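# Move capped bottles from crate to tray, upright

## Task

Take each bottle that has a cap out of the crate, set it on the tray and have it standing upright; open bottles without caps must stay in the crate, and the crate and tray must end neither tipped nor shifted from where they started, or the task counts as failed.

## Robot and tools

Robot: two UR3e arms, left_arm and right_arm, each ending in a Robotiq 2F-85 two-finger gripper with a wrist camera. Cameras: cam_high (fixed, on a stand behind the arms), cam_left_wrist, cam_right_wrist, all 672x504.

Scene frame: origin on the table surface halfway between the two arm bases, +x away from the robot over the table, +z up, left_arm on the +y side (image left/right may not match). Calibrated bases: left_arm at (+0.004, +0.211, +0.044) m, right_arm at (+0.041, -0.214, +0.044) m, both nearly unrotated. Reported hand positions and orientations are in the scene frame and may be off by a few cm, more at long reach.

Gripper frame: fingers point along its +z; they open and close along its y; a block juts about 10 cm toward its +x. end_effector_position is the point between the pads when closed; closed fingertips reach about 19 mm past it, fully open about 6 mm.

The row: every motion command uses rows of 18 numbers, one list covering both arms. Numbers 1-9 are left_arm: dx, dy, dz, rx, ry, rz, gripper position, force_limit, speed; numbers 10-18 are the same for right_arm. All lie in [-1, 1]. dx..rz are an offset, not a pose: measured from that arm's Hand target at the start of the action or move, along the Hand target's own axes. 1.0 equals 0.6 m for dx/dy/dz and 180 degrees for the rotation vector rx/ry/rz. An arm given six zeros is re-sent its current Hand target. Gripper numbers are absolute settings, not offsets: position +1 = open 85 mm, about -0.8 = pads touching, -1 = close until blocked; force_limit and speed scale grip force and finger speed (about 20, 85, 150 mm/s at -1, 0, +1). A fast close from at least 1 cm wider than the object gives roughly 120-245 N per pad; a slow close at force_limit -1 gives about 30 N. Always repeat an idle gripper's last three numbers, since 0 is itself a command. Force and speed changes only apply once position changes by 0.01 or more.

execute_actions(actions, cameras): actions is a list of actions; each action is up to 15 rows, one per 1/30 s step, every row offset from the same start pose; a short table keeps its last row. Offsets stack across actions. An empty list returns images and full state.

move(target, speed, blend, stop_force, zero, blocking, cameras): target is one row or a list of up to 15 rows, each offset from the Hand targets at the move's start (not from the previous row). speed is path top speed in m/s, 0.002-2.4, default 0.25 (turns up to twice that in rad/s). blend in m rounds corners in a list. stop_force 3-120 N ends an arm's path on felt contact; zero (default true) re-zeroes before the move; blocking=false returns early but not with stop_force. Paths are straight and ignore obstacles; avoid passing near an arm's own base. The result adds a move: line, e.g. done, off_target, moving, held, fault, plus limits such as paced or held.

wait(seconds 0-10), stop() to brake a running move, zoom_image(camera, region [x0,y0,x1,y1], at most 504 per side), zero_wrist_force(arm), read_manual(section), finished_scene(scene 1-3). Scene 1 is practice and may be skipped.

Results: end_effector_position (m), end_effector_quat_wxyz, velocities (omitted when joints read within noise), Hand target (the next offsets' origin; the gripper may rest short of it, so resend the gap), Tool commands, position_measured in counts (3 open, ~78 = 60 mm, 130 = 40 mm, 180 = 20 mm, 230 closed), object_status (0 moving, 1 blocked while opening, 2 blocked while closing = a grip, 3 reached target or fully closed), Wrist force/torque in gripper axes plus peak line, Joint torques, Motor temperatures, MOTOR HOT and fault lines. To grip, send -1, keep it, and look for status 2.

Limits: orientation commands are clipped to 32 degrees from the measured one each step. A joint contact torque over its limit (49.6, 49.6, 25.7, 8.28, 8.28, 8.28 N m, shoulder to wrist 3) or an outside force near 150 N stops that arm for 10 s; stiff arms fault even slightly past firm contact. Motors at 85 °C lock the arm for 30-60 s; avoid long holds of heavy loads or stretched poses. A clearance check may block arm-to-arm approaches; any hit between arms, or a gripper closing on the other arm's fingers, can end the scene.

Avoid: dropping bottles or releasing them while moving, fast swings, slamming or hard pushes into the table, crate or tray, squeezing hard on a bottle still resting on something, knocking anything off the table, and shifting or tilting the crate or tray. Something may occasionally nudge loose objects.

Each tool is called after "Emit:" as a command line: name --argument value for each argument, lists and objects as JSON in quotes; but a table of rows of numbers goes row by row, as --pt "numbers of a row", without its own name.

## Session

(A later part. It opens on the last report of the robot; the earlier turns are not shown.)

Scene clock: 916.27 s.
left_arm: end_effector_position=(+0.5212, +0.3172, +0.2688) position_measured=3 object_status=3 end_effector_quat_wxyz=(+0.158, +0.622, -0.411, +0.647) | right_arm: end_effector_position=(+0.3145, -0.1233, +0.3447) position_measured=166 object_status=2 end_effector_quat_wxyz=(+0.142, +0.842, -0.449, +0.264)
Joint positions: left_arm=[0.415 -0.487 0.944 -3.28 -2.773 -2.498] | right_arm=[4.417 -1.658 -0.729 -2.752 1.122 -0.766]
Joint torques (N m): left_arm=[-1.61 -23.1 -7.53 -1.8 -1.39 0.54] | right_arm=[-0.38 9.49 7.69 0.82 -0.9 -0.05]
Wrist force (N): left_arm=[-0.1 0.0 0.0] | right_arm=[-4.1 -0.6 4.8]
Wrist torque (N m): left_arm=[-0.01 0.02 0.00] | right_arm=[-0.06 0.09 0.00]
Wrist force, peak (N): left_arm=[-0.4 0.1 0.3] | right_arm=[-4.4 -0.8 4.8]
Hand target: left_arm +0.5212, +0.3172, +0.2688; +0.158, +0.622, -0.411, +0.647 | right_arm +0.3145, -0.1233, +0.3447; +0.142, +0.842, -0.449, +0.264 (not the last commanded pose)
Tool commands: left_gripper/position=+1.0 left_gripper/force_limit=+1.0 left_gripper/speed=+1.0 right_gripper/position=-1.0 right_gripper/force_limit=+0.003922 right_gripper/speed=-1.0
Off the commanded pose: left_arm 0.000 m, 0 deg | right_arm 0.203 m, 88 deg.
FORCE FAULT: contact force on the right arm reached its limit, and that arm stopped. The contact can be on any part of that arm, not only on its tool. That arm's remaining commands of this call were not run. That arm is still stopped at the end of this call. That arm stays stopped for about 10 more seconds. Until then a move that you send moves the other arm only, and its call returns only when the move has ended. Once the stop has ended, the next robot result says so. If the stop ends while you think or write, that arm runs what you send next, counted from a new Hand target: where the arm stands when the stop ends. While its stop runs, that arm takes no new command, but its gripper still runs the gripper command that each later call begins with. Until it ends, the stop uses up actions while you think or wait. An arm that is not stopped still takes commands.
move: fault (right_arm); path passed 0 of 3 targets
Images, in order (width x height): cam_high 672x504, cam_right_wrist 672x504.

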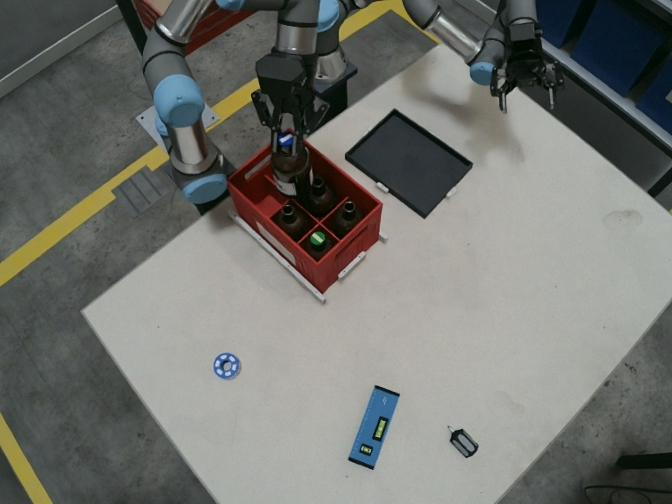

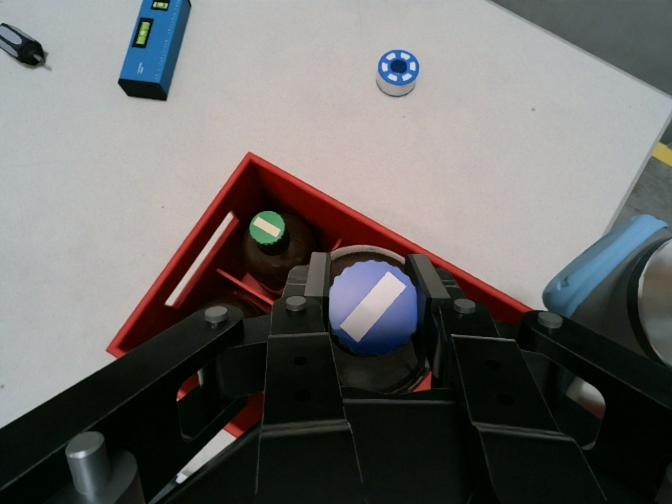

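Emit:
move --target '[0.3092,0.2018,-0.2102,-0.3066,0.2657,-0.1815,1,1,1, 0,0,0,0,0,0,-1,0,-1]' --cameras '["all"]' --speed 0.2

Scene clock: 1129.23 s.
left_arm: end_effector_position=(+0.3168, +0.2780, +0.4159) position_measured=3 object_status=3 end_effector_quat_wxyz=(+0.725, +0.266, -0.378, +0.511) | right_arm: end_effector_position=(+0.3145, -0.1233, +0.3447) position_measured=166 object_status=2 end_effector_quat_wxyz=(+0.142, +0.842, -0.449, +0.264)
Joint positions: left_arm=[0.328 -0.604 1.186 -2.869 -4.003 -2.498] | right_arm=[4.417 -1.658 -0.729 -2.752 1.122 -0.766]
Joint torques (N m): left_arm=[-2.34 -24.05 -4.74 -1.57 -1.74 0.71] | right_arm=[-0.58 10.81 7.98 0.76 -1.67 -0.09]
Wrist force (N): left_arm=[0.4 0.9 -3.1] | right_arm=[-4.2 -0.6 4.9]
Wrist torque (N m): left_arm=[0.16 -0.09 0.02] | right_arm=[-0.06 0.08 0.00]
Wrist force, peak (N): left_arm=[0.4 0.7 -3.3] | right_arm=[-4.3 -0.6 4.9]
Hand target: left_arm +0.3167, +0.2780, +0.4159; +0.725, +0.266, -0.378, +0.511 | right_arm +0.3145, -0.1233, +0.3447; +0.142, +0.842, -0.449, +0.264
Off the commanded pose: left_arm 0.000 m, 0 deg | right_arm 0.000 m, 0 deg.
FORCE FAULT, CONTINUED: the right arm's stop, for the force fault that an earlier result reported, is over. The rest of the stop counts as 19 of the actions that you can send in this scene. The stop ended before this call began, so that arm ran this call's commands, counted from a new Hand target: where the arm stood when the stop ended. During its stop the right arm's controller moved it back a little.
move: done

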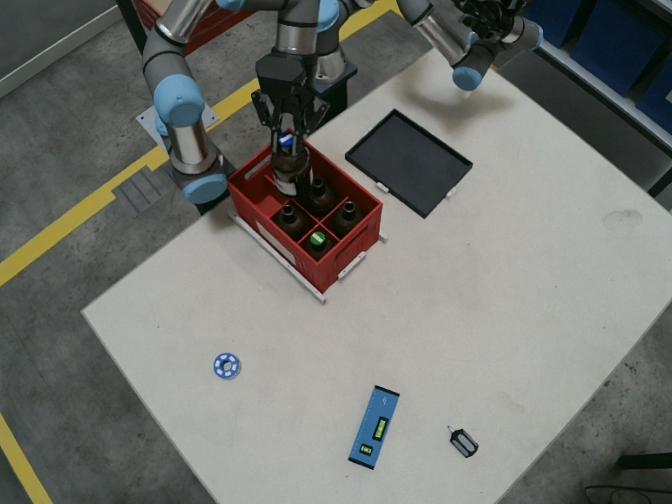

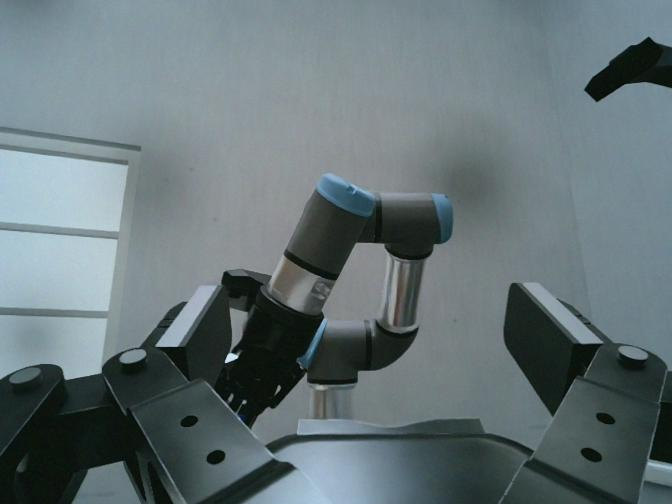

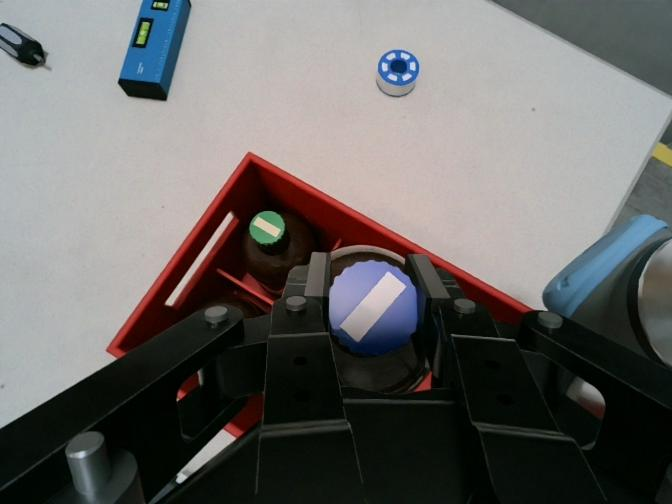

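Emit:
move --pt "-0.0998 -0.2992 -0.2853 0.3066 -0.2657 0.1815 1 1 1 0.0487 -0.0918 0.0335 0 0 0 -1 0 -1" --pt "-0.0998 -0.2992 -0.2853 0.3066 -0.2657 0.1815 1 1 1 0.0389 -0.1099 0.0266 0.1785 0 -0.2549 -1 0 -1" --pt "-0.0998 -0.2992 -0.2853 0.3066 -0.2657 0.1815 1 1 1 -0.0329 -0.1587 -0.0237 0.3537 0 -0.5052 -1 0 -1" --pt "-0.0998 -0.2992 -0.2853 0.3066 -0.2657 0.1815 1 1 1 -0.1425 -0.2286 -0.1004 0.3856 0 -0.5507 -1 0 -1" --cameras '["cam_high","cam_right_wrist"]' --speed 0.2 --blend 0.02

Scene clock: 1311.37 s.
left_arm: end_effector_position=(+0.5215, +0.3174, +0.2689) position_measured=3 object_status=3 end_effector_quat_wxyz=(+0.158, +0.622, -0.411, +0.647) | right_arm: end_effector_position=(+0.3702, +0.0398, +0.3448) position_measured=166 object_status=2 end_effector_quat_wxyz=(-0.162, +0.806, +0.511, +0.253)
Joint positions: left_arm=[0.415 -0.485 0.94 -3.277 -2.774 -2.498] | right_arm=[4.009 -1.535 -1.311 -1.271 1.711 -3.339]
Joint torques (N m): left_arm=[-2.54 -17.78 -6.1 -2.21 0.56 -0.8] | right_arm=[1.94 10.72 16.52 2.54 1.19 -1.03]
Wrist force (N): left_arm=[-0.2 0.0 0.1] | right_arm=[-4.2 -0.3 4.4]
Wrist torque (N m): left_arm=[0.01 0.03 0.02] | right_arm=[-0.03 0.02 0.03]
Wrist force, peak (N): left_arm=[0.3 0.8 -3.3] | right_arm=[-4.3 -0.6 4.9]
Hand target: left_arm +0.5215, +0.3174, +0.2689; +0.158, +0.622, -0.411, +0.647 | right_arm +0.3703, +0.0399, +0.3448; -0.162, +0.806, +0.511, +0.252
Off the commanded pose: left_arm 0.000 m, 0 deg | right_arm 0.000 m, 0 deg.
move: done
Images, in order (width x height): cam_high 672x504, cam_right_wrist 672x504.

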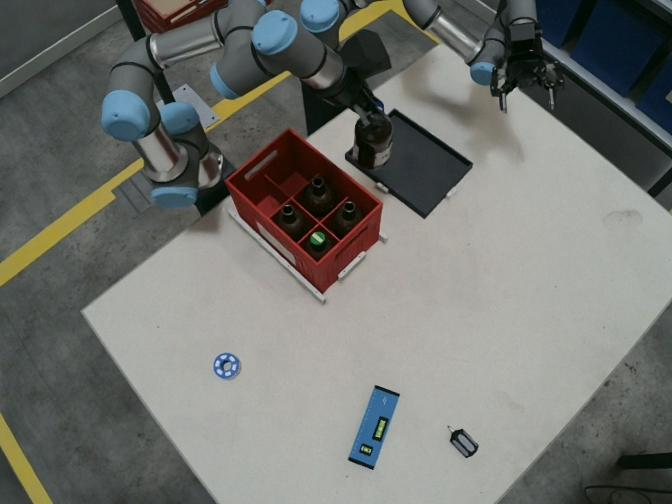

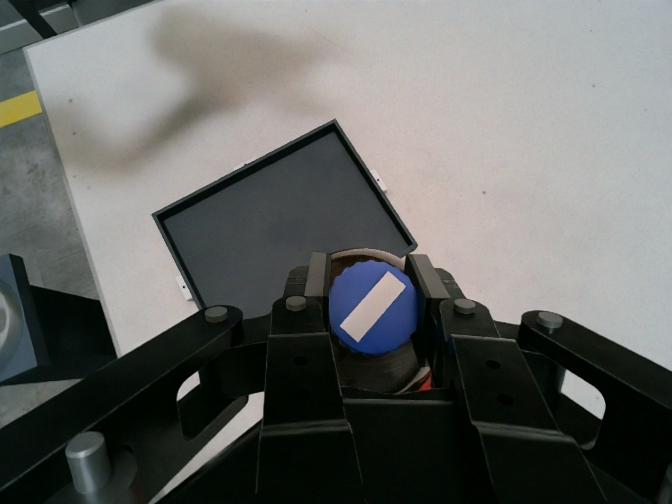

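Emit:
move --target '[0,0,0,0,0,0,1,1,1, 0.0894,-0.0465,0.3169,0,0,0,-1,0,-1]' --cameras '["cam_right_wrist"]' --speed 0.15

Scene clock: 1340.10 s.
left_arm: end_effector_position=(+0.5215, +0.3174, +0.2689) position_measured=3 object_status=3 end_effector_quat_wxyz=(+0.158, +0.622, -0.411, +0.647) | right_arm: end_effector_position=(+0.4097, +0.1902, +0.2197) position_measured=166 object_status=2 end_effector_quat_wxyz=(-0.162, +0.806, +0.511, +0.253)
Joint positions: left_arm=[0.415 -0.485 0.94 -3.277 -2.774 -2.498] | right_arm=[4.169 -2.047 -1.268 -0.789 1.62 -3.207]
Joint torques (N m): left_arm=[-2.44 -17.57 -6.42 -2.11 0.53 -0.5] | right_arm=[1.8 18.08 16.85 2.52 0.21 1.09]
Wrist force (N): left_arm=[-0.2 -0.1 0.3] | right_arm=[-3.9 -0.6 4.7]
Wrist torque (N m): left_arm=[-0.01 0.04 0.02] | right_arm=[-0.08 0.03 -0.01]
Wrist force, peak (N): left_arm=[-0.5 0.0 0.1] | right_arm=[-3.8 -0.7 6.0]
Hand target: left_arm +0.5215, +0.3174, +0.2689; +0.158, +0.622, -0.411, +0.647 | right_arm +0.4097, +0.1903, +0.2197; -0.162, +0.806, +0.511, +0.252
Off the commanded pose: left_arm 0.000 m, 0 deg | right_arm 0.000 m, 0 deg.
move: done
Images, in order (width x height): cam_right_wrist 672x504.

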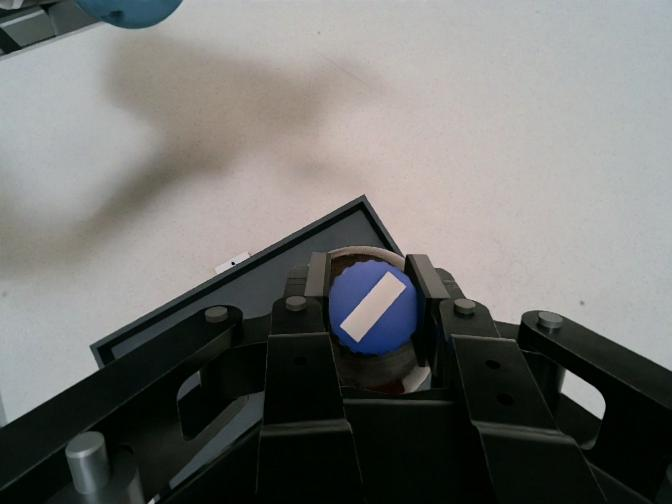

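Emit:
move --target '[0,0,0,0,0,0,1,1,1, -0.0717,0.0003,0.1027,0,0,0,-1,0,-1]' --cameras '["cam_high","cam_right_wrist"]' --speed 0.03 --stop_force 3.5

Scene clock: 1349.67 s.
left_arm: end_effector_position=(+0.5215, +0.3174, +0.2689) position_measured=3 object_status=3 end_effector_quat_wxyz=(+0.158, +0.622, -0.411, +0.647) | right_arm: end_effector_position=(+0.4096, +0.1902, +0.1531) position_measured=166 object_status=2 end_effector_quat_wxyz=(-0.162, +0.806, +0.511, +0.252)
Joint positions: left_arm=[0.415 -0.485 0.94 -3.277 -2.774 -2.498] | right_arm=[4.169 -2.133 -1.46 -0.512 1.62 -3.207]
Joint torques (N m): left_arm=[-2.06 -17.74 -6.08 -2.02 0.47 -0.44] | right_arm=[-2.84 21.08 14.97 2.16 -0.38 -0.44]
Wrist force (N): left_arm=[-0.2 0.1 0.2] | right_arm=[-2.9 -0.6 2.9]
Wrist torque (N m): left_arm=[0.02 0.04 0.02] | right_arm=[-0.07 0.07 -0.02]
Wrist force, peak (N): left_arm=[-0.3 0.1 0.3] | right_arm=[2.2 -1.7 -6.6]
Hand target: left_arm +0.5215, +0.3174, +0.2689; +0.158, +0.622, -0.411, +0.647 | right_arm +0.4096, +0.1902, +0.1531; -0.162, +0.806, +0.511, +0.252 (not the last commanded pose)
Off the commanded pose: left_arm 0.000 m, 0 deg | right_arm 0.009 m, 0 deg.
move: contact (right_arm)
Images, in order (width x height): cam_high 672x504, cam_right_wrist 672x504.

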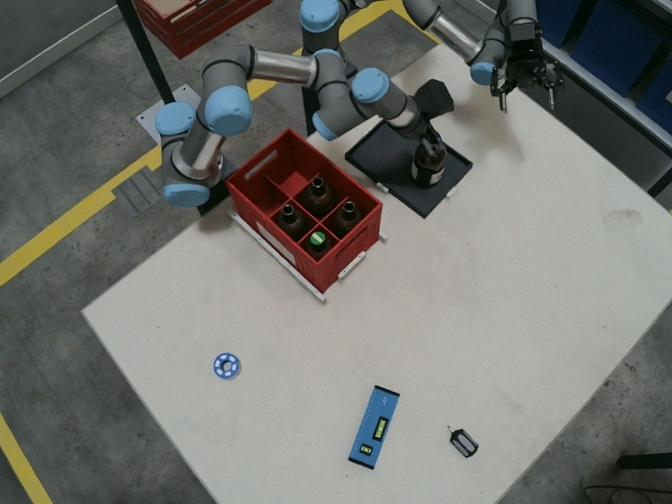

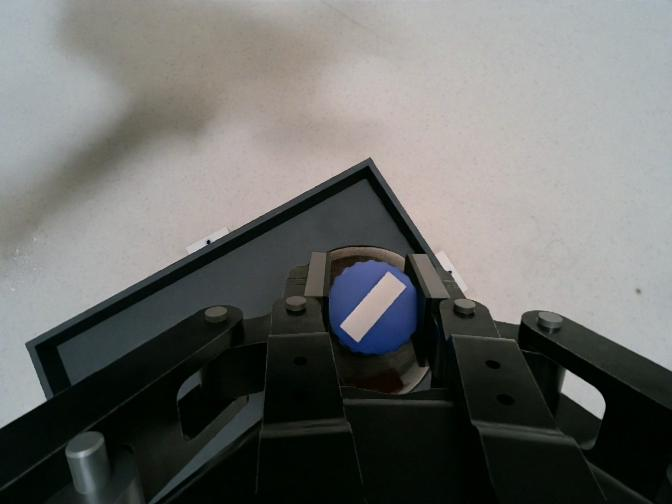

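Emit:
move --target '[0,0,0,0,0,0,1,1,1, -0.00096,0,0.00137,0,0,0,-1,0,-1]' --speed 0.02

Emit:
move --target '[0,0,0,0,0,0,1,1,1, 0,0,0,0,0,0,0,0,-1]' --cameras '["cam_right_wrist"]'

Scene clock: 1359.03 s.
left_arm: end_effector_position=(+0.5215, +0.3174, +0.2689) position_measured=3 object_status=3 end_effector_quat_wxyz=(+0.158, +0.622, -0.411, +0.647) | right_arm: end_effector_position=(+0.4096, +0.1902, +0.1523) position_measured=166 object_status=2 end_effector_quat_wxyz=(-0.162, +0.806, +0.511, +0.252)
Joint positions: left_arm=[0.415 -0.485 0.94 -3.277 -2.774 -2.498] | right_arm=[4.169 -2.135 -1.462 -0.508 1.62 -3.207]
Joint torques (N m): left_arm=[-1.76 -17.64 -6.19 -2.04 0.38 -0.43] | right_arm=[-2.66 12.92 7 2.31 -0.14 -0.53]
Wrist force (N): left_arm=[-0.2 0.1 0.1] | right_arm=[1.3 -1.6 -5.1]
Wrist torque (N m): left_arm=[0.01 0.02 0.02] | right_arm=[-0.05 0.09 -0.01]
Wrist force, peak (N): left_arm=[-0.3 0.0 0.3] | right_arm=[1.3 -1.6 -5.1]
Hand target: left_arm +0.5215, +0.3174, +0.2689; +0.158, +0.622, -0.411, +0.647 | right_arm +0.4096, +0.1902, +0.1521; -0.162, +0.806, +0.511, +0.252
Off the commanded pose: left_arm 0.000 m, 0 deg | right_arm 0.000 m, 0 deg.
move: done

Scene clock: 1360.03 s.
left_arm: end_effector_position=(+0.5215, +0.3174, +0.2689) position_measured=3 object_status=3 end_effector_quat_wxyz=(+0.158, +0.622, -0.411, +0.647) | right_arm: end_effector_position=(+0.4096, +0.1902, +0.1521) position_measured=128 object_status=0 end_effector_quat_wxyz=(-0.162, +0.806, +0.511, +0.252)
Joint positions: left_arm=[0.415 -0.485 0.94 -3.277 -2.774 -2.498] | right_arm=[4.169 -2.135 -1.462 -0.508 1.62 -3.207]
Joint torques (N m): left_arm=[-2.07 -17.81 -6.3 -2.02 0.41 -0.44] | right_arm=[-1.83 19.29 13.25 2.96 -0.21 -0.3]
Wrist force (N): left_arm=[-0.2 0.1 0.1] | right_arm=[-0.8 -0.4 -0.2]
Wrist torque (N m): left_arm=[0.01 0.03 0.02] | right_arm=[-0.04 0.07 -0.01]
Wrist force, peak (N): left_arm=[-0.3 0.0 0.2] | right_arm=[1.7 -1.6 -5.6]
Hand target: left_arm +0.5215, +0.3174, +0.2689; +0.158, +0.622, -0.411, +0.647 | right_arm +0.4096, +0.1902, +0.1521; -0.162, +0.806, +0.511, +0.252
Off the commanded pose: left_arm 0.000 m, 0 deg | right_arm 0.000 m, 0 deg.
move: done
Images, in order (width x height): cam_right_wrist 672x504.

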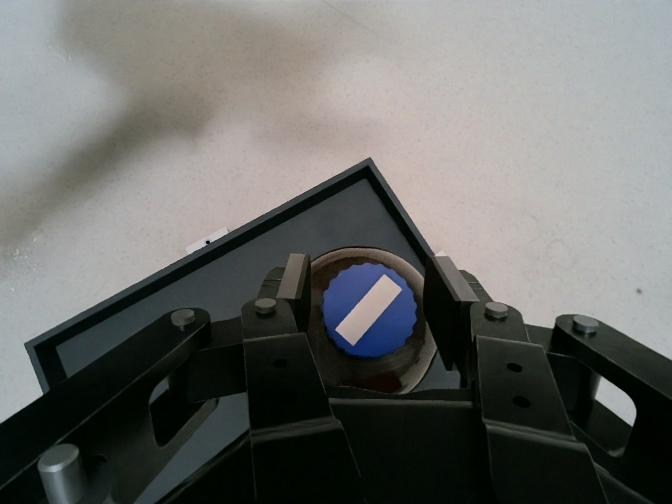

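Emit:
move --pt "0 0 0 0 0 0 1 1 1 0 0 -0.1667 0 0 0 0 0 -1" --pt "0 0 0 0 0 0 1 1 1 -0.0617 0.0616 -0.3445 -0.0319 0 0.0456 0 0 -1" --pt "0 0 0 0 0 0 1 1 1 -0.1708 0.1559 -0.4008 -0.1593 0 0.2282 0 0 -1" --pt "0 0 0 0 0 0 1 1 1 -0.3039 0.1777 -0.392 -0.3504 0 0.502 0 0 -1" --cameras '["cam_high","cam_right_wrist"]' --speed 0.25 --blend 0.02

Scene clock: 1384.93 s.
left_arm: end_effector_position=(+0.5215, +0.3174, +0.2689) position_measured=3 object_status=3 end_effector_quat_wxyz=(+0.158, +0.622, -0.411, +0.647) | right_arm: end_effector_position=(+0.3855, -0.1123, +0.2404) position_measured=129 object_status=3 end_effector_quat_wxyz=(+0.116, +0.881, -0.368, +0.275) end_effector_velocity=(-0.001, +0.000, -0.001) end_effector_angular_velocity=(-0.003, +0.003, -0.004)
Joint positions: left_arm=[0.415 -0.485 0.94 -3.277 -2.774 -2.498] | right_arm=[4.236 -1.55 -1.474 -1.915 1.003 -1.168]
Joint velocities: left_arm=[within noise] | right_arm=[0 -0.004 0.003 -0.005 0.002 0.004]
Joint torques (N m): left_arm=[-1.54 -17.77 -6.2 -2.06 0.42 -0.34] | right_arm=[-2.98 8.18 12.91 0.3 -0.3 1.11]
Wrist force (N): left_arm=[-0.2 -0.1 0.1] | right_arm=[-0.8 -0.4 -0.1]
Wrist torque (N m): left_arm=[-0.01 0.04 0.02] | right_arm=[-0.04 0.08 0.00]
Wrist force, peak (N): left_arm=[-0.3 0.1 0.2] | right_arm=[-0.9 -0.3 1.3]
Hand target: left_arm +0.5215, +0.3174, +0.2689; +0.158, +0.622, -0.411, +0.647 | right_arm +0.3854, -0.1124, +0.2404; +0.116, +0.881, -0.368, +0.275
Off the commanded pose: left_arm 0.000 m, 0 deg | right_arm 0.000 m, 0 deg.
move: done
Images, in order (width x height): cam_high 672x504, cam_right_wrist 672x504.

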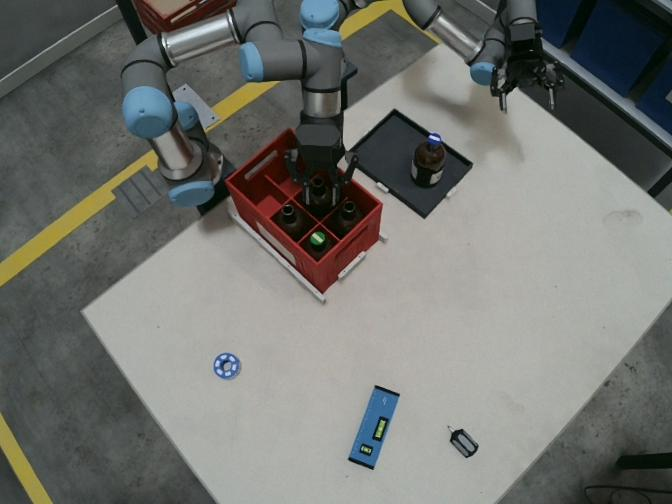

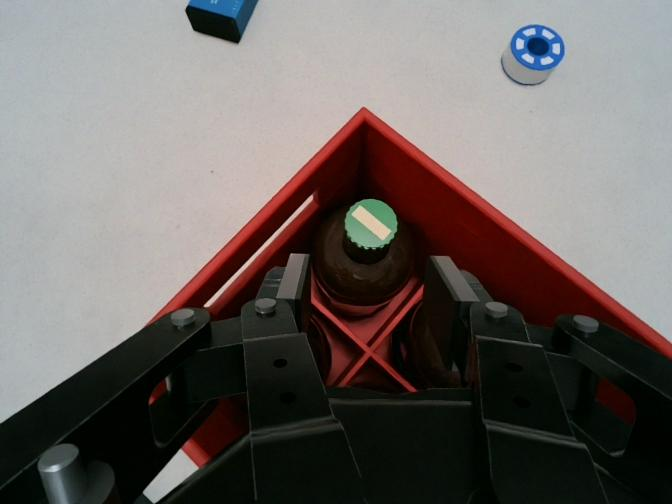

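Emit:
move --target '[0,0,0,0,0,0,1,1,1, -0.0034,0.0171,0.09,0.0102,0,-0.0146,0,0,-1]' --cameras '["cam_right_wrist"]' --speed 0.1

Scene clock: 1418.77 s.
left_arm: end_effector_position=(+0.5215, +0.3174, +0.2689) position_measured=3 object_status=3 end_effector_quat_wxyz=(+0.158, +0.622, -0.411, +0.647) | right_arm: end_effector_position=(+0.3985, -0.1403, +0.1949) position_measured=129 object_status=3 end_effector_quat_wxyz=(+0.108, +0.891, -0.343, +0.278)
Joint positions: left_arm=[0.415 -0.485 0.94 -3.277 -2.774 -2.498] | right_arm=[4.155 -1.482 -1.786 -1.583 0.978 -1.328]
Joint torques (N m): left_arm=[-1.75 -17.7 -6.35 -1.93 0.45 -0.34] | right_arm=[-2.87 10.66 8.81 2.28 -1.93 -1.02]
Wrist force (N): left_arm=[0.0 0.1 -0.1] | right_arm=[-1.0 -0.3 0.0]
Wrist torque (N m): left_arm=[0.02 0.01 0.02] | right_arm=[-0.03 0.10 0.03]
Wrist force, peak (N): left_arm=[-0.4 0.0 0.2] | right_arm=[-0.8 -0.7 -0.8]
Hand target: left_arm +0.5215, +0.3174, +0.2689; +0.158, +0.622, -0.411, +0.647 | right_arm +0.3985, -0.1403, +0.1949; +0.108, +0.891, -0.343, +0.278
Off the commanded pose: left_arm 0.000 m, 0 deg | right_arm 0.000 m, 0 deg.
move: done
Images, in order (width x height): cam_right_wrist 672x504.

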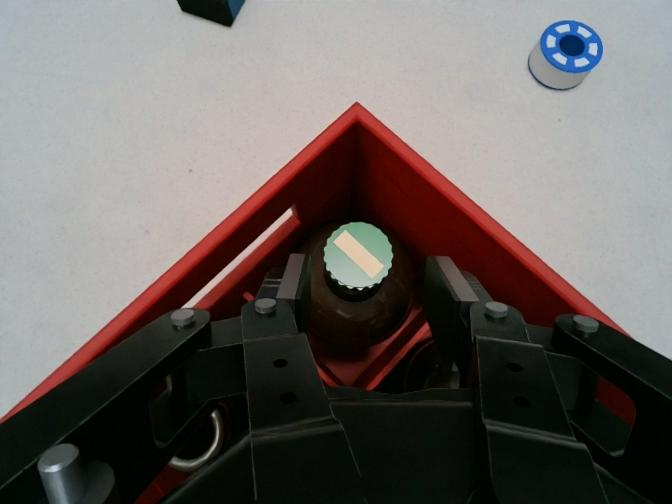

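Emit:
move --target '[0,0,0,0,0,0,1,1,1, 0,-0.0028,0.0833,0,0,0,0,0,-1]' --speed 0.04 --stop_force 8 --cameras '["cam_right_wrist"]'

Scene clock: 1484.57 s.
left_arm: end_effector_position=(+0.5215, +0.3174, +0.2689) position_measured=3 object_status=3 end_effector_quat_wxyz=(+0.158, +0.622, -0.411, +0.647) | right_arm: end_effector_position=(+0.4207, -0.1583, +0.1538) position_measured=129 object_status=3 end_effector_quat_wxyz=(+0.108, +0.891, -0.343, +0.278)
Joint positions: left_arm=[0.415 -0.485 0.94 -3.277 -2.774 -2.498] | right_arm=[4.053 -1.572 -1.929 -1.282 0.968 -1.451]
Joint torques (N m): left_arm=[-1.72 -17.66 -6.19 -2.02 0.33 -0.28] | right_arm=[-2.93 7.77 8.44 2.38 -1.89 -1.01]
Wrist force (N): left_arm=[-0.1 0.0 0.1] | right_arm=[-0.8 -0.2 -0.2]
Wrist torque (N m): left_arm=[0.00 0.03 0.02] | right_arm=[-0.01 0.07 0.03]
Wrist force, peak (N): left_arm=[-0.3 0.3 0.2] | right_arm=[-1.2 -0.4 -0.2]
Hand target: left_arm +0.5215, +0.3174, +0.2689; +0.158, +0.622, -0.411, +0.647 | right_arm +0.4207, -0.1583, +0.1538; +0.108, +0.891, -0.343, +0.278
Off the commanded pose: left_arm 0.000 m, 0 deg | right_arm 0.000 m, 0 deg.
move: done
Images, in order (width x height): cam_right_wrist 672x504.

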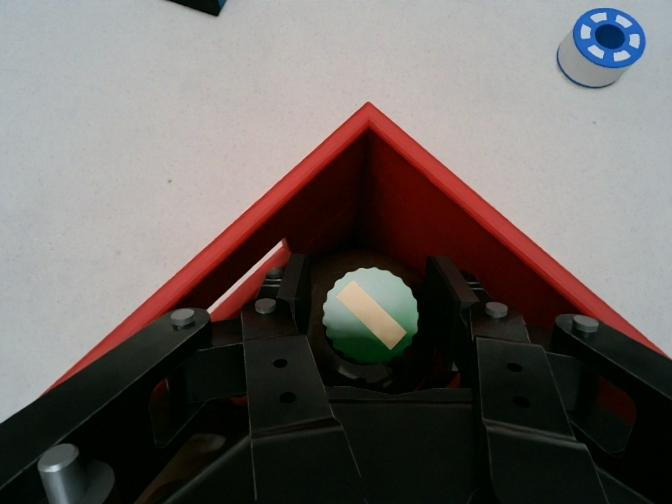

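Emit:
execute_actions --actions '[[[0,0,0,0,0,0,1,1,1,0,0,0,0,0,0,-1,0,-1]],[[0,0,0,0,0,0,1,1,1,0,0,0,0,0,0,-1,0,-1]]]'

Emit:
move --target '[0,0,0,0,0,0,1,1,1, 0.0191,0,-0.0273,0,0,0,-1,0,-1]' --speed 0.04 --cameras '["cam_right_wrist"]'

Scene clock: 1490.77 s.
left_arm: end_effector_position=(+0.5215, +0.3174, +0.2689) position_measured=3 object_status=3 end_effector_quat_wxyz=(+0.158, +0.622, -0.411, +0.647) | right_arm: end_effector_position=(+0.4208, -0.1583, +0.1538) position_measured=166 object_status=0 end_effector_quat_wxyz=(+0.108, +0.891, -0.343, +0.278)
Joint positions: left_arm=[0.415 -0.485 0.94 -3.277 -2.774 -2.498] | right_arm=[4.053 -1.572 -1.929 -1.282 0.968 -1.451]
Joint torques (N m): left_arm=[-1.94 -17.68 -6.51 -2.01 0.44 -0.26] | right_arm=[-2.84 7.96 8.5 0.47 -0.92 -1.06]
Wrist force (N): left_arm=[-0.2 0.0 0.1] | right_arm=[2.1 -2.1 -5.4]
Wrist torque (N m): left_arm=[-0.01 0.03 0.02] | right_arm=[0.03 0.06 0.05]
Wrist force, peak (N): left_arm=[-0.3 0.2 0.3] | right_arm=[2.0 -2.3 -5.7]
Hand target: left_arm +0.5215, +0.3174, +0.2689; +0.158, +0.622, -0.411, +0.647 | right_arm +0.4207, -0.1583, +0.1538; +0.108, +0.891, -0.343, +0.278
Off the commanded pose: left_arm 0.000 m, 0 deg | right_arm 0.000 m, 0 deg.

Scene clock: 1491.87 s.
left_arm: end_effector_position=(+0.5215, +0.3174, +0.2689) position_measured=3 object_status=3 end_effector_quat_wxyz=(+0.158, +0.622, -0.411, +0.647) | right_arm: end_effector_position=(+0.4208, -0.1583, +0.1738) position_measured=166 object_status=2 end_effector_quat_wxyz=(+0.108, +0.891, -0.343, +0.278)
Joint positions: left_arm=[0.415 -0.485 0.94 -3.277 -2.774 -2.498] | right_arm=[4.053 -1.546 -1.856 -1.38 0.968 -1.451]
Joint torques (N m): left_arm=[-1.8 -17.67 -6.25 -1.93 0.42 -0.23] | right_arm=[1.95 13.08 14.91 1 -1.37 1.06]
Wrist force (N): left_arm=[-0.2 0.1 0.1] | right_arm=[-4.0 -0.3 4.6]
Wrist torque (N m): left_arm=[0.01 0.04 0.02] | right_arm=[-0.01 0.06 0.01]
Wrist force, peak (N): left_arm=[-0.3 0.1 0.2] | right_arm=[-4.1 0.5 5.1]
Hand target: left_arm +0.5215, +0.3174, +0.2689; +0.158, +0.622, -0.411, +0.647 | right_arm +0.4208, -0.1583, +0.1738; +0.108, +0.891, -0.343, +0.278
Off the commanded pose: left_arm 0.000 m, 0 deg | right_arm 0.000 m, 0 deg.
move: done
Images, in order (width x height): cam_right_wrist 672x504.

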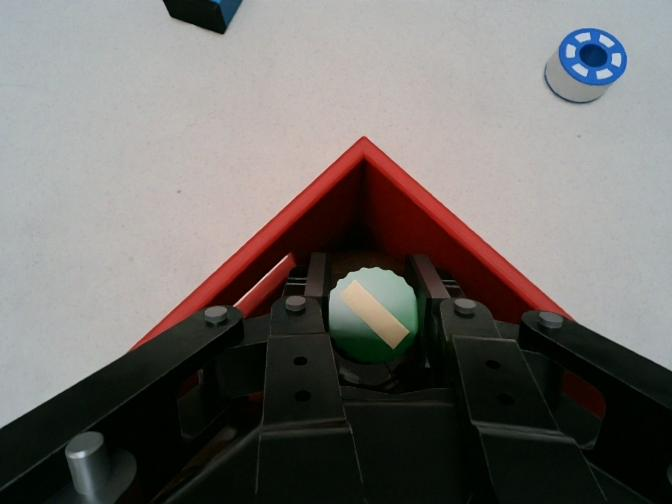

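Emit:
move --target '[0,0,0,0,0,0,1,1,1, 0.1566,0.0031,-0.2383,0,0,0,-1,0,-1]' --speed 0.15 --cameras '["cam_right_wrist"]'

Scene clock: 1506.30 s.
left_arm: end_effector_position=(+0.5215, +0.3174, +0.2689) position_measured=3 object_status=3 end_effector_quat_wxyz=(+0.158, +0.622, -0.411, +0.647) | right_arm: end_effector_position=(+0.4165, -0.1566, +0.3448) position_measured=166 object_status=2 end_effector_quat_wxyz=(+0.108, +0.891, -0.343, +0.279)
Joint positions: left_arm=[0.415 -0.485 0.94 -3.277 -2.774 -2.498] | right_arm=[4.069 -1.649 -0.908 -2.236 0.969 -1.432]
Joint torques (N m): left_arm=[-2.06 -17.69 -6.58 -2.01 0.37 -0.11] | right_arm=[-3.01 9.42 13.28 0.89 -1.27 1.05]
Wrist force (N): left_arm=[-0.1 0.1 0.1] | right_arm=[-4.2 -0.3 4.5]
Wrist torque (N m): left_arm=[0.02 0.02 0.02] | right_arm=[-0.02 0.07 0.00]
Wrist force, peak (N): left_arm=[-0.3 0.1 0.3] | right_arm=[-4.7 -0.3 5.5]
Hand target: left_arm +0.5215, +0.3174, +0.2689; +0.158, +0.622, -0.411, +0.647 | right_arm +0.4165, -0.1566, +0.3449; +0.108, +0.891, -0.343, +0.278
Off the commanded pose: left_arm 0.000 m, 0 deg | right_arm 0.000 m, 0 deg.
move: done
Images, in order (width x height): cam_right_wrist 672x504.

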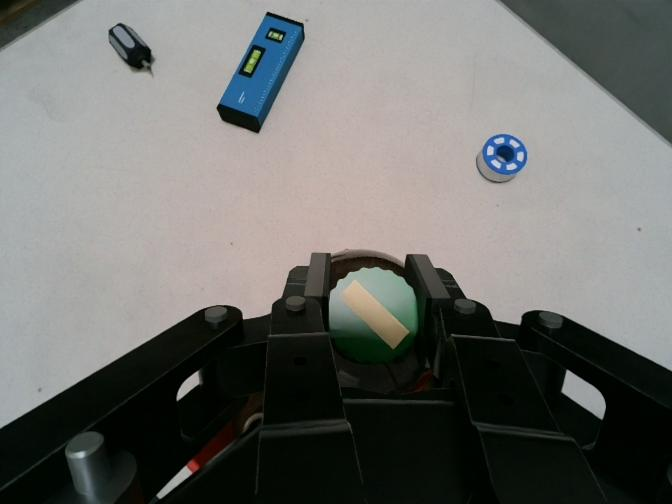

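Emit:
move --pt "0 0 0 0 0 0 1 1 1 -0.0745 -0.0226 -0.0522 0.1338 0 -0.1911 -1 0 -1" --pt "0 0 0 0 0 0 1 1 1 -0.1344 -0.0913 -0.0941 0.3091 0 -0.4415 -1 0 -1" --pt "0 0 0 0 0 0 1 1 1 -0.2268 -0.1916 -0.1588 0.3410 0 -0.4870 -1 0 -1" --pt "0 0 0 0 0 0 1 1 1 -0.4927 -0.2801 -0.1722 0.4366 0 -0.6235 -1 0 -1" --speed 0.2 --blend '[0.02,0.02,0.02,0]' --cameras '["cam_high","cam_right_wrist"]'

Scene clock: 1543.83 s.
left_arm: end_effector_position=(+0.5215, +0.3174, +0.2689) position_measured=3 object_status=3 end_effector_quat_wxyz=(+0.158, +0.622, -0.411, +0.647) | right_arm: end_effector_position=(+0.3057, +0.1704, +0.2610) position_measured=166 object_status=2 end_effector_quat_wxyz=(-0.223, +0.646, +0.701, +0.203)
Joint positions: left_arm=[0.415 -0.485 0.94 -3.277 -2.774 -2.498] | right_arm=[4.199 -1.808 -1.385 -0.988 1.892 -3.628]
Joint torques (N m): left_arm=[-1.75 -17.75 -6.57 -1.92 0.39 -0.08] | right_arm=[1.71 14.94 16.69 4.09 1.76 -1.11]
Wrist force (N): left_arm=[-0.2 0.0 0.3] | right_arm=[-3.7 -0.5 4.7]
Wrist torque (N m): left_arm=[0.00 0.03 0.02] | right_arm=[-0.06 0.07 0.02]
Wrist force, peak (N): left_arm=[-0.3 0.0 0.4] | right_arm=[-3.6 -0.7 5.7]
Hand target: left_arm +0.5215, +0.3174, +0.2689; +0.158, +0.622, -0.411, +0.647 | right_arm +0.3056, +0.1705, +0.2610; -0.223, +0.646, +0.702, +0.203
Off the commanded pose: left_arm 0.000 m, 0 deg | right_arm 0.000 m, 0 deg.
move: done
Images, in order (width x height): cam_high 672x504, cam_right_wrist 672x504.

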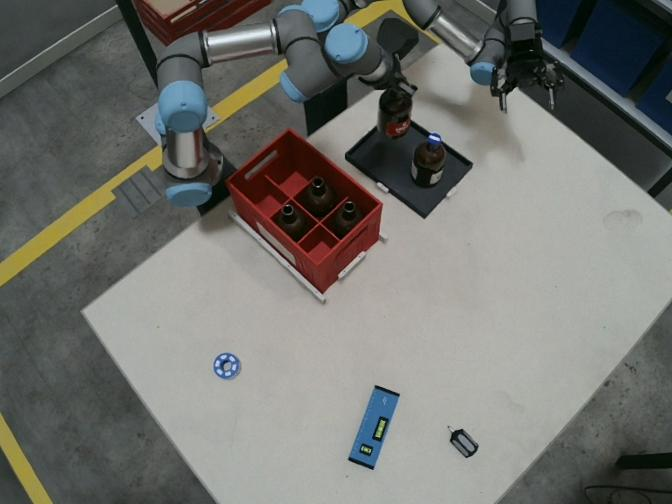

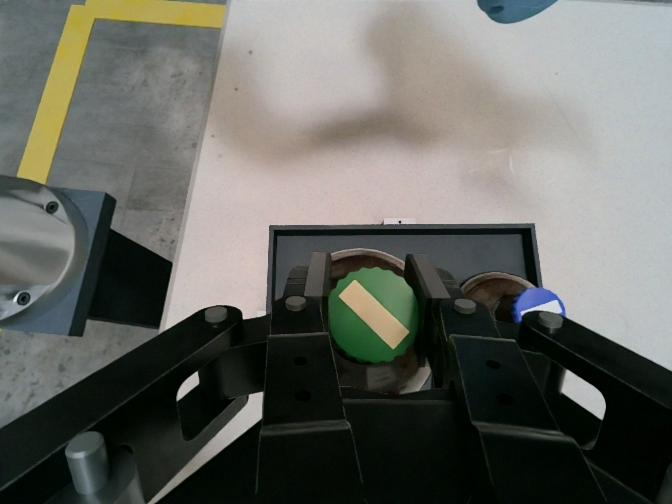

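Emit:
move --target '[0,0,0,0,0,0,1,1,1,-0.0880,0,0.1256,0,0,0,-1,0,-1]' --speed 0.12

Emit:
move --target '[0,0,0,0,0,0,1,1,1,-0.0229,0,0.0328,0,0,0,-1,0,-1]' --speed 0.025 --stop_force 3.5 --cameras '["cam_right_wrist"]'

Scene clock: 1555.43 s.
left_arm: end_effector_position=(+0.5215, +0.3174, +0.2689) position_measured=3 object_status=3 end_effector_quat_wxyz=(+0.158, +0.622, -0.411, +0.647) | right_arm: end_effector_position=(+0.3053, +0.1706, +0.1690) position_measured=166 object_status=2 end_effector_quat_wxyz=(-0.223, +0.646, +0.702, +0.203) end_effector_velocity=(+0.000, +0.000, +0.000) end_effector_angular_velocity=(+0.001, -0.001, +0.000)
Joint positions: left_arm=[0.415 -0.485 0.94 -3.277 -2.774 -2.498] | right_arm=[4.2 -1.905 -1.705 -0.571 1.892 -3.627]
Joint velocities: left_arm=[within noise] | right_arm=[0 -0.002 -0.001 0.005 -0.001 0]
Joint torques (N m): left_arm=[-0.61 -18.01 -6.26 -1.88 0.42 0.01] | right_arm=[1.93 14.93 11.39 4.15 0.19 1.07]
Wrist force (N): left_arm=[-0.2 0.0 0.1] | right_arm=[-3.7 -0.3 4.7]
Wrist torque (N m): left_arm=[0.00 0.03 0.02] | right_arm=[-0.04 0.05 -0.02]
Wrist force, peak (N): left_arm=[-0.4 -0.1 0.3] | right_arm=[-4.4 -0.4 5.6]
Hand target: left_arm +0.5215, +0.3174, +0.2689; +0.158, +0.622, -0.411, +0.647 | right_arm +0.3053, +0.1706, +0.1690; -0.223, +0.646, +0.702, +0.203
Off the commanded pose: left_arm 0.000 m, 0 deg | right_arm 0.000 m, 0 deg.
move: done

Scene clock: 1557.47 s.
left_arm: end_effector_position=(+0.5215, +0.3174, +0.2689) position_measured=3 object_status=3 end_effector_quat_wxyz=(+0.158, +0.622, -0.411, +0.647) | right_arm: end_effector_position=(+0.3052, +0.1706, +0.1524) position_measured=166 object_status=2 end_effector_quat_wxyz=(-0.223, +0.646, +0.702, +0.203)
Joint positions: left_arm=[0.415 -0.485 0.94 -3.277 -2.774 -2.498] | right_arm=[4.2 -1.938 -1.746 -0.497 1.892 -3.627]
Joint torques (N m): left_arm=[-2.2 -17.75 -6.53 -1.88 0.34 0.05] | right_arm=[-3.04 18.04 14.3 1.97 0.72 0]
Wrist force (N): left_arm=[-0.3 0.1 0.1] | right_arm=[-2.7 -0.5 3.0]
Wrist torque (N m): left_arm=[0.01 0.05 0.02] | right_arm=[-0.04 0.05 -0.02]
Wrist force, peak (N): left_arm=[-0.3 0.1 0.3] | right_arm=[2.5 -2.6 -5.5]
Hand target: left_arm +0.5215, +0.3174, +0.2689; +0.158, +0.622, -0.411, +0.647 | right_arm +0.3052, +0.1706, +0.1524; -0.223, +0.646, +0.702, +0.203 (not the last commanded pose)
Off the commanded pose: left_arm 0.000 m, 0 deg | right_arm 0.007 m, 0 deg.
move: contact (right_arm)
Images, in order (width x height): cam_right_wrist 672x504.

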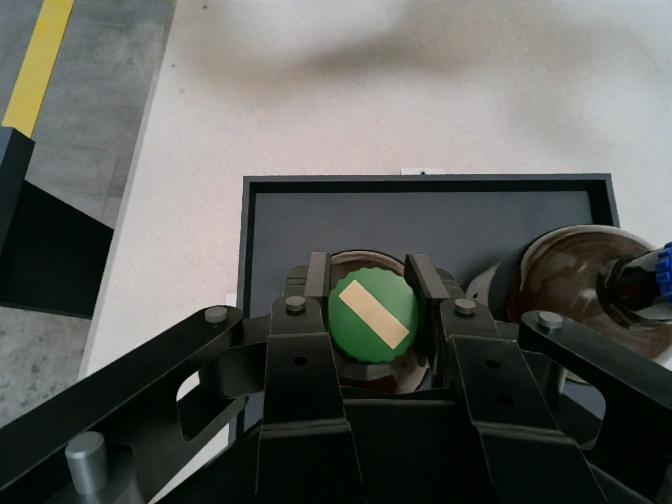

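Emit:
move --target '[0,0,0,0,0,0,1,1,1,-0.0010,0,0.0014,0,0,0,-1,0,-1]' --speed 0.02

Emit:
execute_actions --actions '[[[0,0,0,0,0,0,1,1,1,0,0,0,0,0,0,0,0,-1]],[[0,0,0,0,0,0,1,1,1,0,0,0,0,0,0,0,0,-1]]]'

Emit:
move --pt "0 0 0 0 0 0 1 1 1 0 0 -0.03 0 0 0 0 0 -1" --pt "0 0 0 0 0 0 1 1 1 0 0 -0.2 0 0 0 0 0 -1" --speed '[0.05,0.15]' --blend 0.005 --cameras '["cam_high","cam_right_wrist"]'

Scene clock: 1568.37 s.
left_arm: end_effector_position=(+0.5215, +0.3174, +0.2689) position_measured=3 object_status=3 end_effector_quat_wxyz=(+0.158, +0.622, -0.411, +0.647) | right_arm: end_effector_position=(+0.3052, +0.1707, +0.1515) position_measured=166 object_status=2 end_effector_quat_wxyz=(-0.223, +0.646, +0.702, +0.203)
Joint positions: left_arm=[0.415 -0.485 0.94 -3.277 -2.774 -2.498] | right_arm=[4.2 -1.94 -1.748 -0.492 1.892 -3.627]
Joint torques (N m): left_arm=[-1.47 -17.65 -6.59 -1.85 0.37 0.03] | right_arm=[-2.92 9.55 5.79 2.05 0.05 -0.63]
Wrist force (N): left_arm=[0.0 0.1 0.1] | right_arm=[3.3 -2.8 -6.6]
Wrist torque (N m): left_arm=[0.01 0.00 0.02] | right_arm=[0.04 0.02 0.04]
Wrist force, peak (N): left_arm=[-0.3 0.1 0.3] | right_arm=[3.3 -2.8 -6.6]
Hand target: left_arm +0.5215, +0.3174, +0.2689; +0.158, +0.622, -0.411, +0.647 | right_arm +0.3052, +0.1706, +0.1513; -0.223, +0.646, +0.702, +0.203
Off the commanded pose: left_arm 0.000 m, 0 deg | right_arm 0.000 m, 0 deg.
move: done

Scene clock: 1569.57 s.
left_arm: end_effector_position=(+0.5215, +0.3174, +0.2689) position_measured=3 object_status=3 end_effector_quat_wxyz=(+0.158, +0.622, -0.411, +0.647) | right_arm: end_effector_position=(+0.3052, +0.1706, +0.1513) position_measured=129 object_status=3 end_effector_quat_wxyz=(-0.223, +0.646, +0.702, +0.203)
Joint positions: left_arm=[0.415 -0.485 0.94 -3.277 -2.774 -2.498] | right_arm=[4.2 -1.941 -1.749 -0.492 1.892 -3.627]
Joint torques (N m): left_arm=[-1.19 -17.63 -6.55 -1.78 0.35 0.03] | right_arm=[-2.29 16.48 12.63 2.81 0.65 -0.4]
Wrist force (N): left_arm=[0.1 0.1 0.0] | right_arm=[-0.8 -0.3 -0.2]
Wrist torque (N m): left_arm=[0.01 -0.01 0.02] | right_arm=[-0.03 0.07 -0.01]
Wrist force, peak (N): left_arm=[-0.3 0.0 0.3] | right_arm=[3.5 -2.8 -7.5]
Hand target: left_arm +0.5215, +0.3174, +0.2689; +0.158, +0.622, -0.411, +0.647 | right_arm +0.3052, +0.1706, +0.1513; -0.223, +0.646, +0.702, +0.203
Off the commanded pose: left_arm 0.000 m, 0 deg | right_arm 0.000 m, 0 deg.

Scene clock: 1571.43 s.
left_arm: end_effector_position=(+0.5215, +0.3174, +0.2689) position_measured=3 object_status=3 end_effector_quat_wxyz=(+0.158, +0.622, -0.411, +0.647) | right_arm: end_effector_position=(+0.3114, +0.1019, +0.2494) position_measured=129 object_status=3 end_effector_quat_wxyz=(-0.223, +0.646, +0.702, +0.203)
Joint positions: left_arm=[0.415 -0.485 0.94 -3.277 -2.774 -2.498] | right_arm=[4.072 -1.646 -1.616 -0.96 1.955 -3.746]
Joint torques (N m): left_arm=[-1.45 -17.9 -6.3 -1.82 0.35 0.08] | right_arm=[-3.05 13.68 14.19 1.28 1.43 -1.07]
Wrist force (N): left_arm=[-0.1 -0.1 0.0] | right_arm=[-0.7 -0.6 -0.1]
Wrist torque (N m): left_arm=[-0.01 0.03 0.02] | right_arm=[-0.07 0.06 0.03]
Wrist force, peak (N): left_arm=[-0.3 0.1 0.2] | right_arm=[-0.8 -0.6 -1.0]
Hand target: left_arm +0.5215, +0.3174, +0.2689; +0.158, +0.622, -0.411, +0.647 | right_arm +0.3114, +0.1019, +0.2495; -0.223, +0.646, +0.702, +0.203
Off the commanded pose: left_arm 0.000 m, 0 deg | right_arm 0.000 m, 0 deg.
move: done
Images, in order (width x height): cam_high 672x504, cam_right_wrist 672x504.

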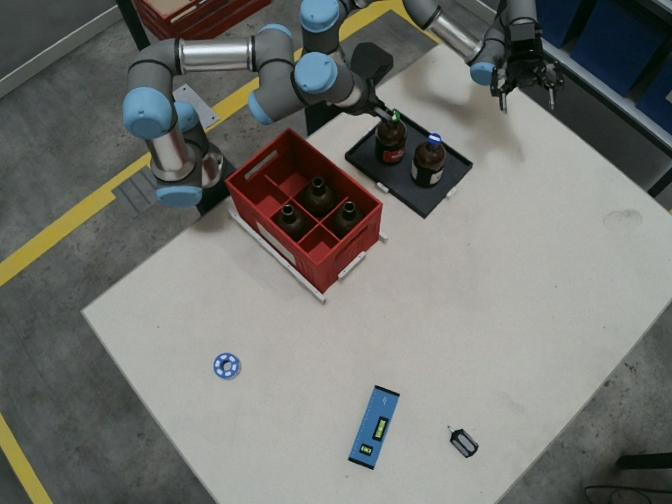

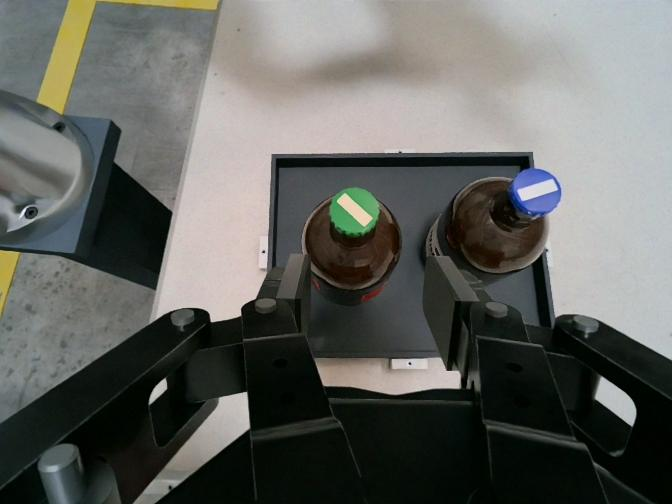

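Emit:
zoom_image --camera "cam_high" --region '[210, 100, 490, 310]'

Scaled by 1.800 from the camera's 672x504 image, which has a finer 960x720 frame.

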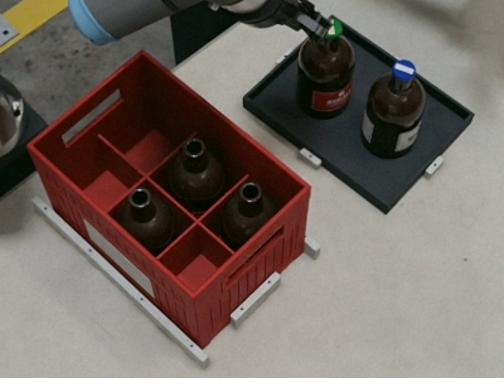

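Emit:
move --target '[0,0,0,0,0,0,1,1,1, 0.0,0.05,-0.25,0,0,0,0,0,-1]' --speed 0.2

Scene clock: 1709.40 s.
left_arm: end_effector_position=(+0.5215, +0.3174, +0.2689) position_measured=3 object_status=3 end_effector_quat_wxyz=(+0.158, +0.622, -0.411, +0.647) | right_arm: end_effector_position=(+0.3491, +0.0185, +0.3720) position_measured=129 object_status=3 end_effector_quat_wxyz=(-0.223, +0.646, +0.702, +0.203)
Joint positions: left_arm=[0.415 -0.485 0.94 -3.277 -2.774 -2.498] | right_arm=[3.795 -1.753 -0.848 -1.741 2.071 -4.025]
Joint torques (N m): left_arm=[-1.43 -17.62 -6.62 -1.83 0.31 0.11] | right_arm=[-2.96 9.99 12.47 1.19 1.71 -1.03]
Wrist force (N): left_arm=[-0.2 -0.1 0.1] | right_arm=[-0.8 -0.3 -0.2]
Wrist torque (N m): left_arm=[-0.02 0.03 0.02] | right_arm=[-0.02 0.07 0.02]
Wrist force, peak (N): left_arm=[-0.2 0.0 0.4] | right_arm=[-1.1 -0.3 -1.1]
Hand target: left_arm +0.5215, +0.3174, +0.2689; +0.158, +0.622, -0.411, +0.647 | right_arm +0.3491, +0.0185, +0.3721; -0.223, +0.646, +0.702, +0.203
Off the commanded pose: left_arm 0.000 m, 0 deg | right_arm 0.000 m, 0 deg.
move: done

Emit:
move --target '[0.063,0.3495,-0.0293,0.188,-0.2948,-0.236,0,1,1, 0,0,0,0,0,0,0,0,-1]' --speed 0.15 --cameras '["cam_left_wrist","cam_high"]'

Scene clock: 1728.20 s.
left_arm: end_effector_position=(+0.3528, +0.1903, +0.2358) position_measured=129 object_status=3 end_effector_quat_wxyz=(+0.000, +0.954, -0.001, +0.301) | right_arm: end_effector_position=(+0.3491, +0.0185, +0.3721) position_measured=129 object_status=3 end_effector_quat_wxyz=(-0.223, +0.646, +0.702, +0.203)
Joint positions: left_arm=[-0.766 -2.13 2.132 -2.033 -1.153 -3.825] | right_arm=[3.795 -1.754 -0.848 -1.741 2.071 -4.025]
Joint torques (N m): left_arm=[-2.09 0.72 -13.08 -1.42 1.66 -0.8] | right_arm=[-2.69 10.53 12.61 1.13 1.66 -1.01]
Wrist force (N): left_arm=[0.0 -1.6 3.3] | right_arm=[-0.8 -0.3 -0.2]
Wrist torque (N m): left_arm=[-0.14 0.10 0.00] | right_arm=[-0.02 0.07 0.03]
Wrist force, peak (N): left_arm=[0.0 -1.5 3.7] | right_arm=[-1.0 -0.5 -0.3]
Hand target: left_arm +0.3528, +0.1903, +0.2358; +0.000, +0.954, -0.001, +0.301 | right_arm +0.3491, +0.0185, +0.3721; -0.223, +0.646, +0.702, +0.203
Off the commanded pose: left_arm 0.000 m, 0 deg | right_arm 0.000 m, 0 deg.
move: done
Images, in order (width x height): cam_high 672x504, cam_left_wrist 672x504.

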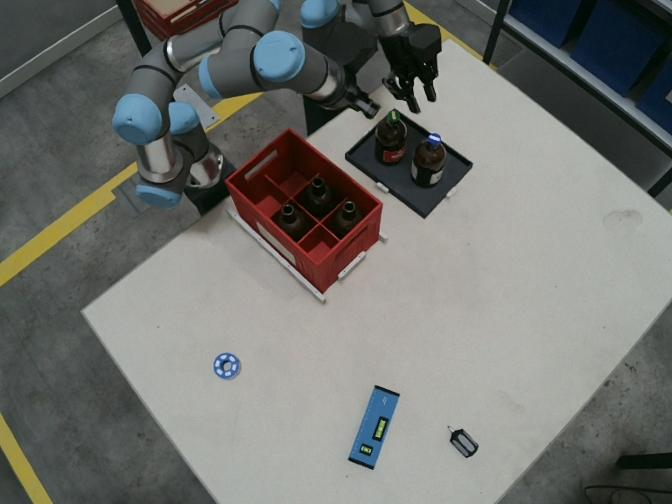

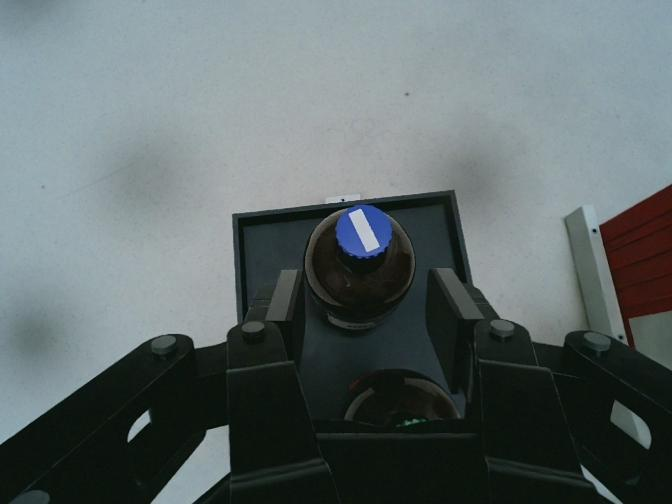

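Emit:
finished_scene --scene 1

The scene is finished: the task was done.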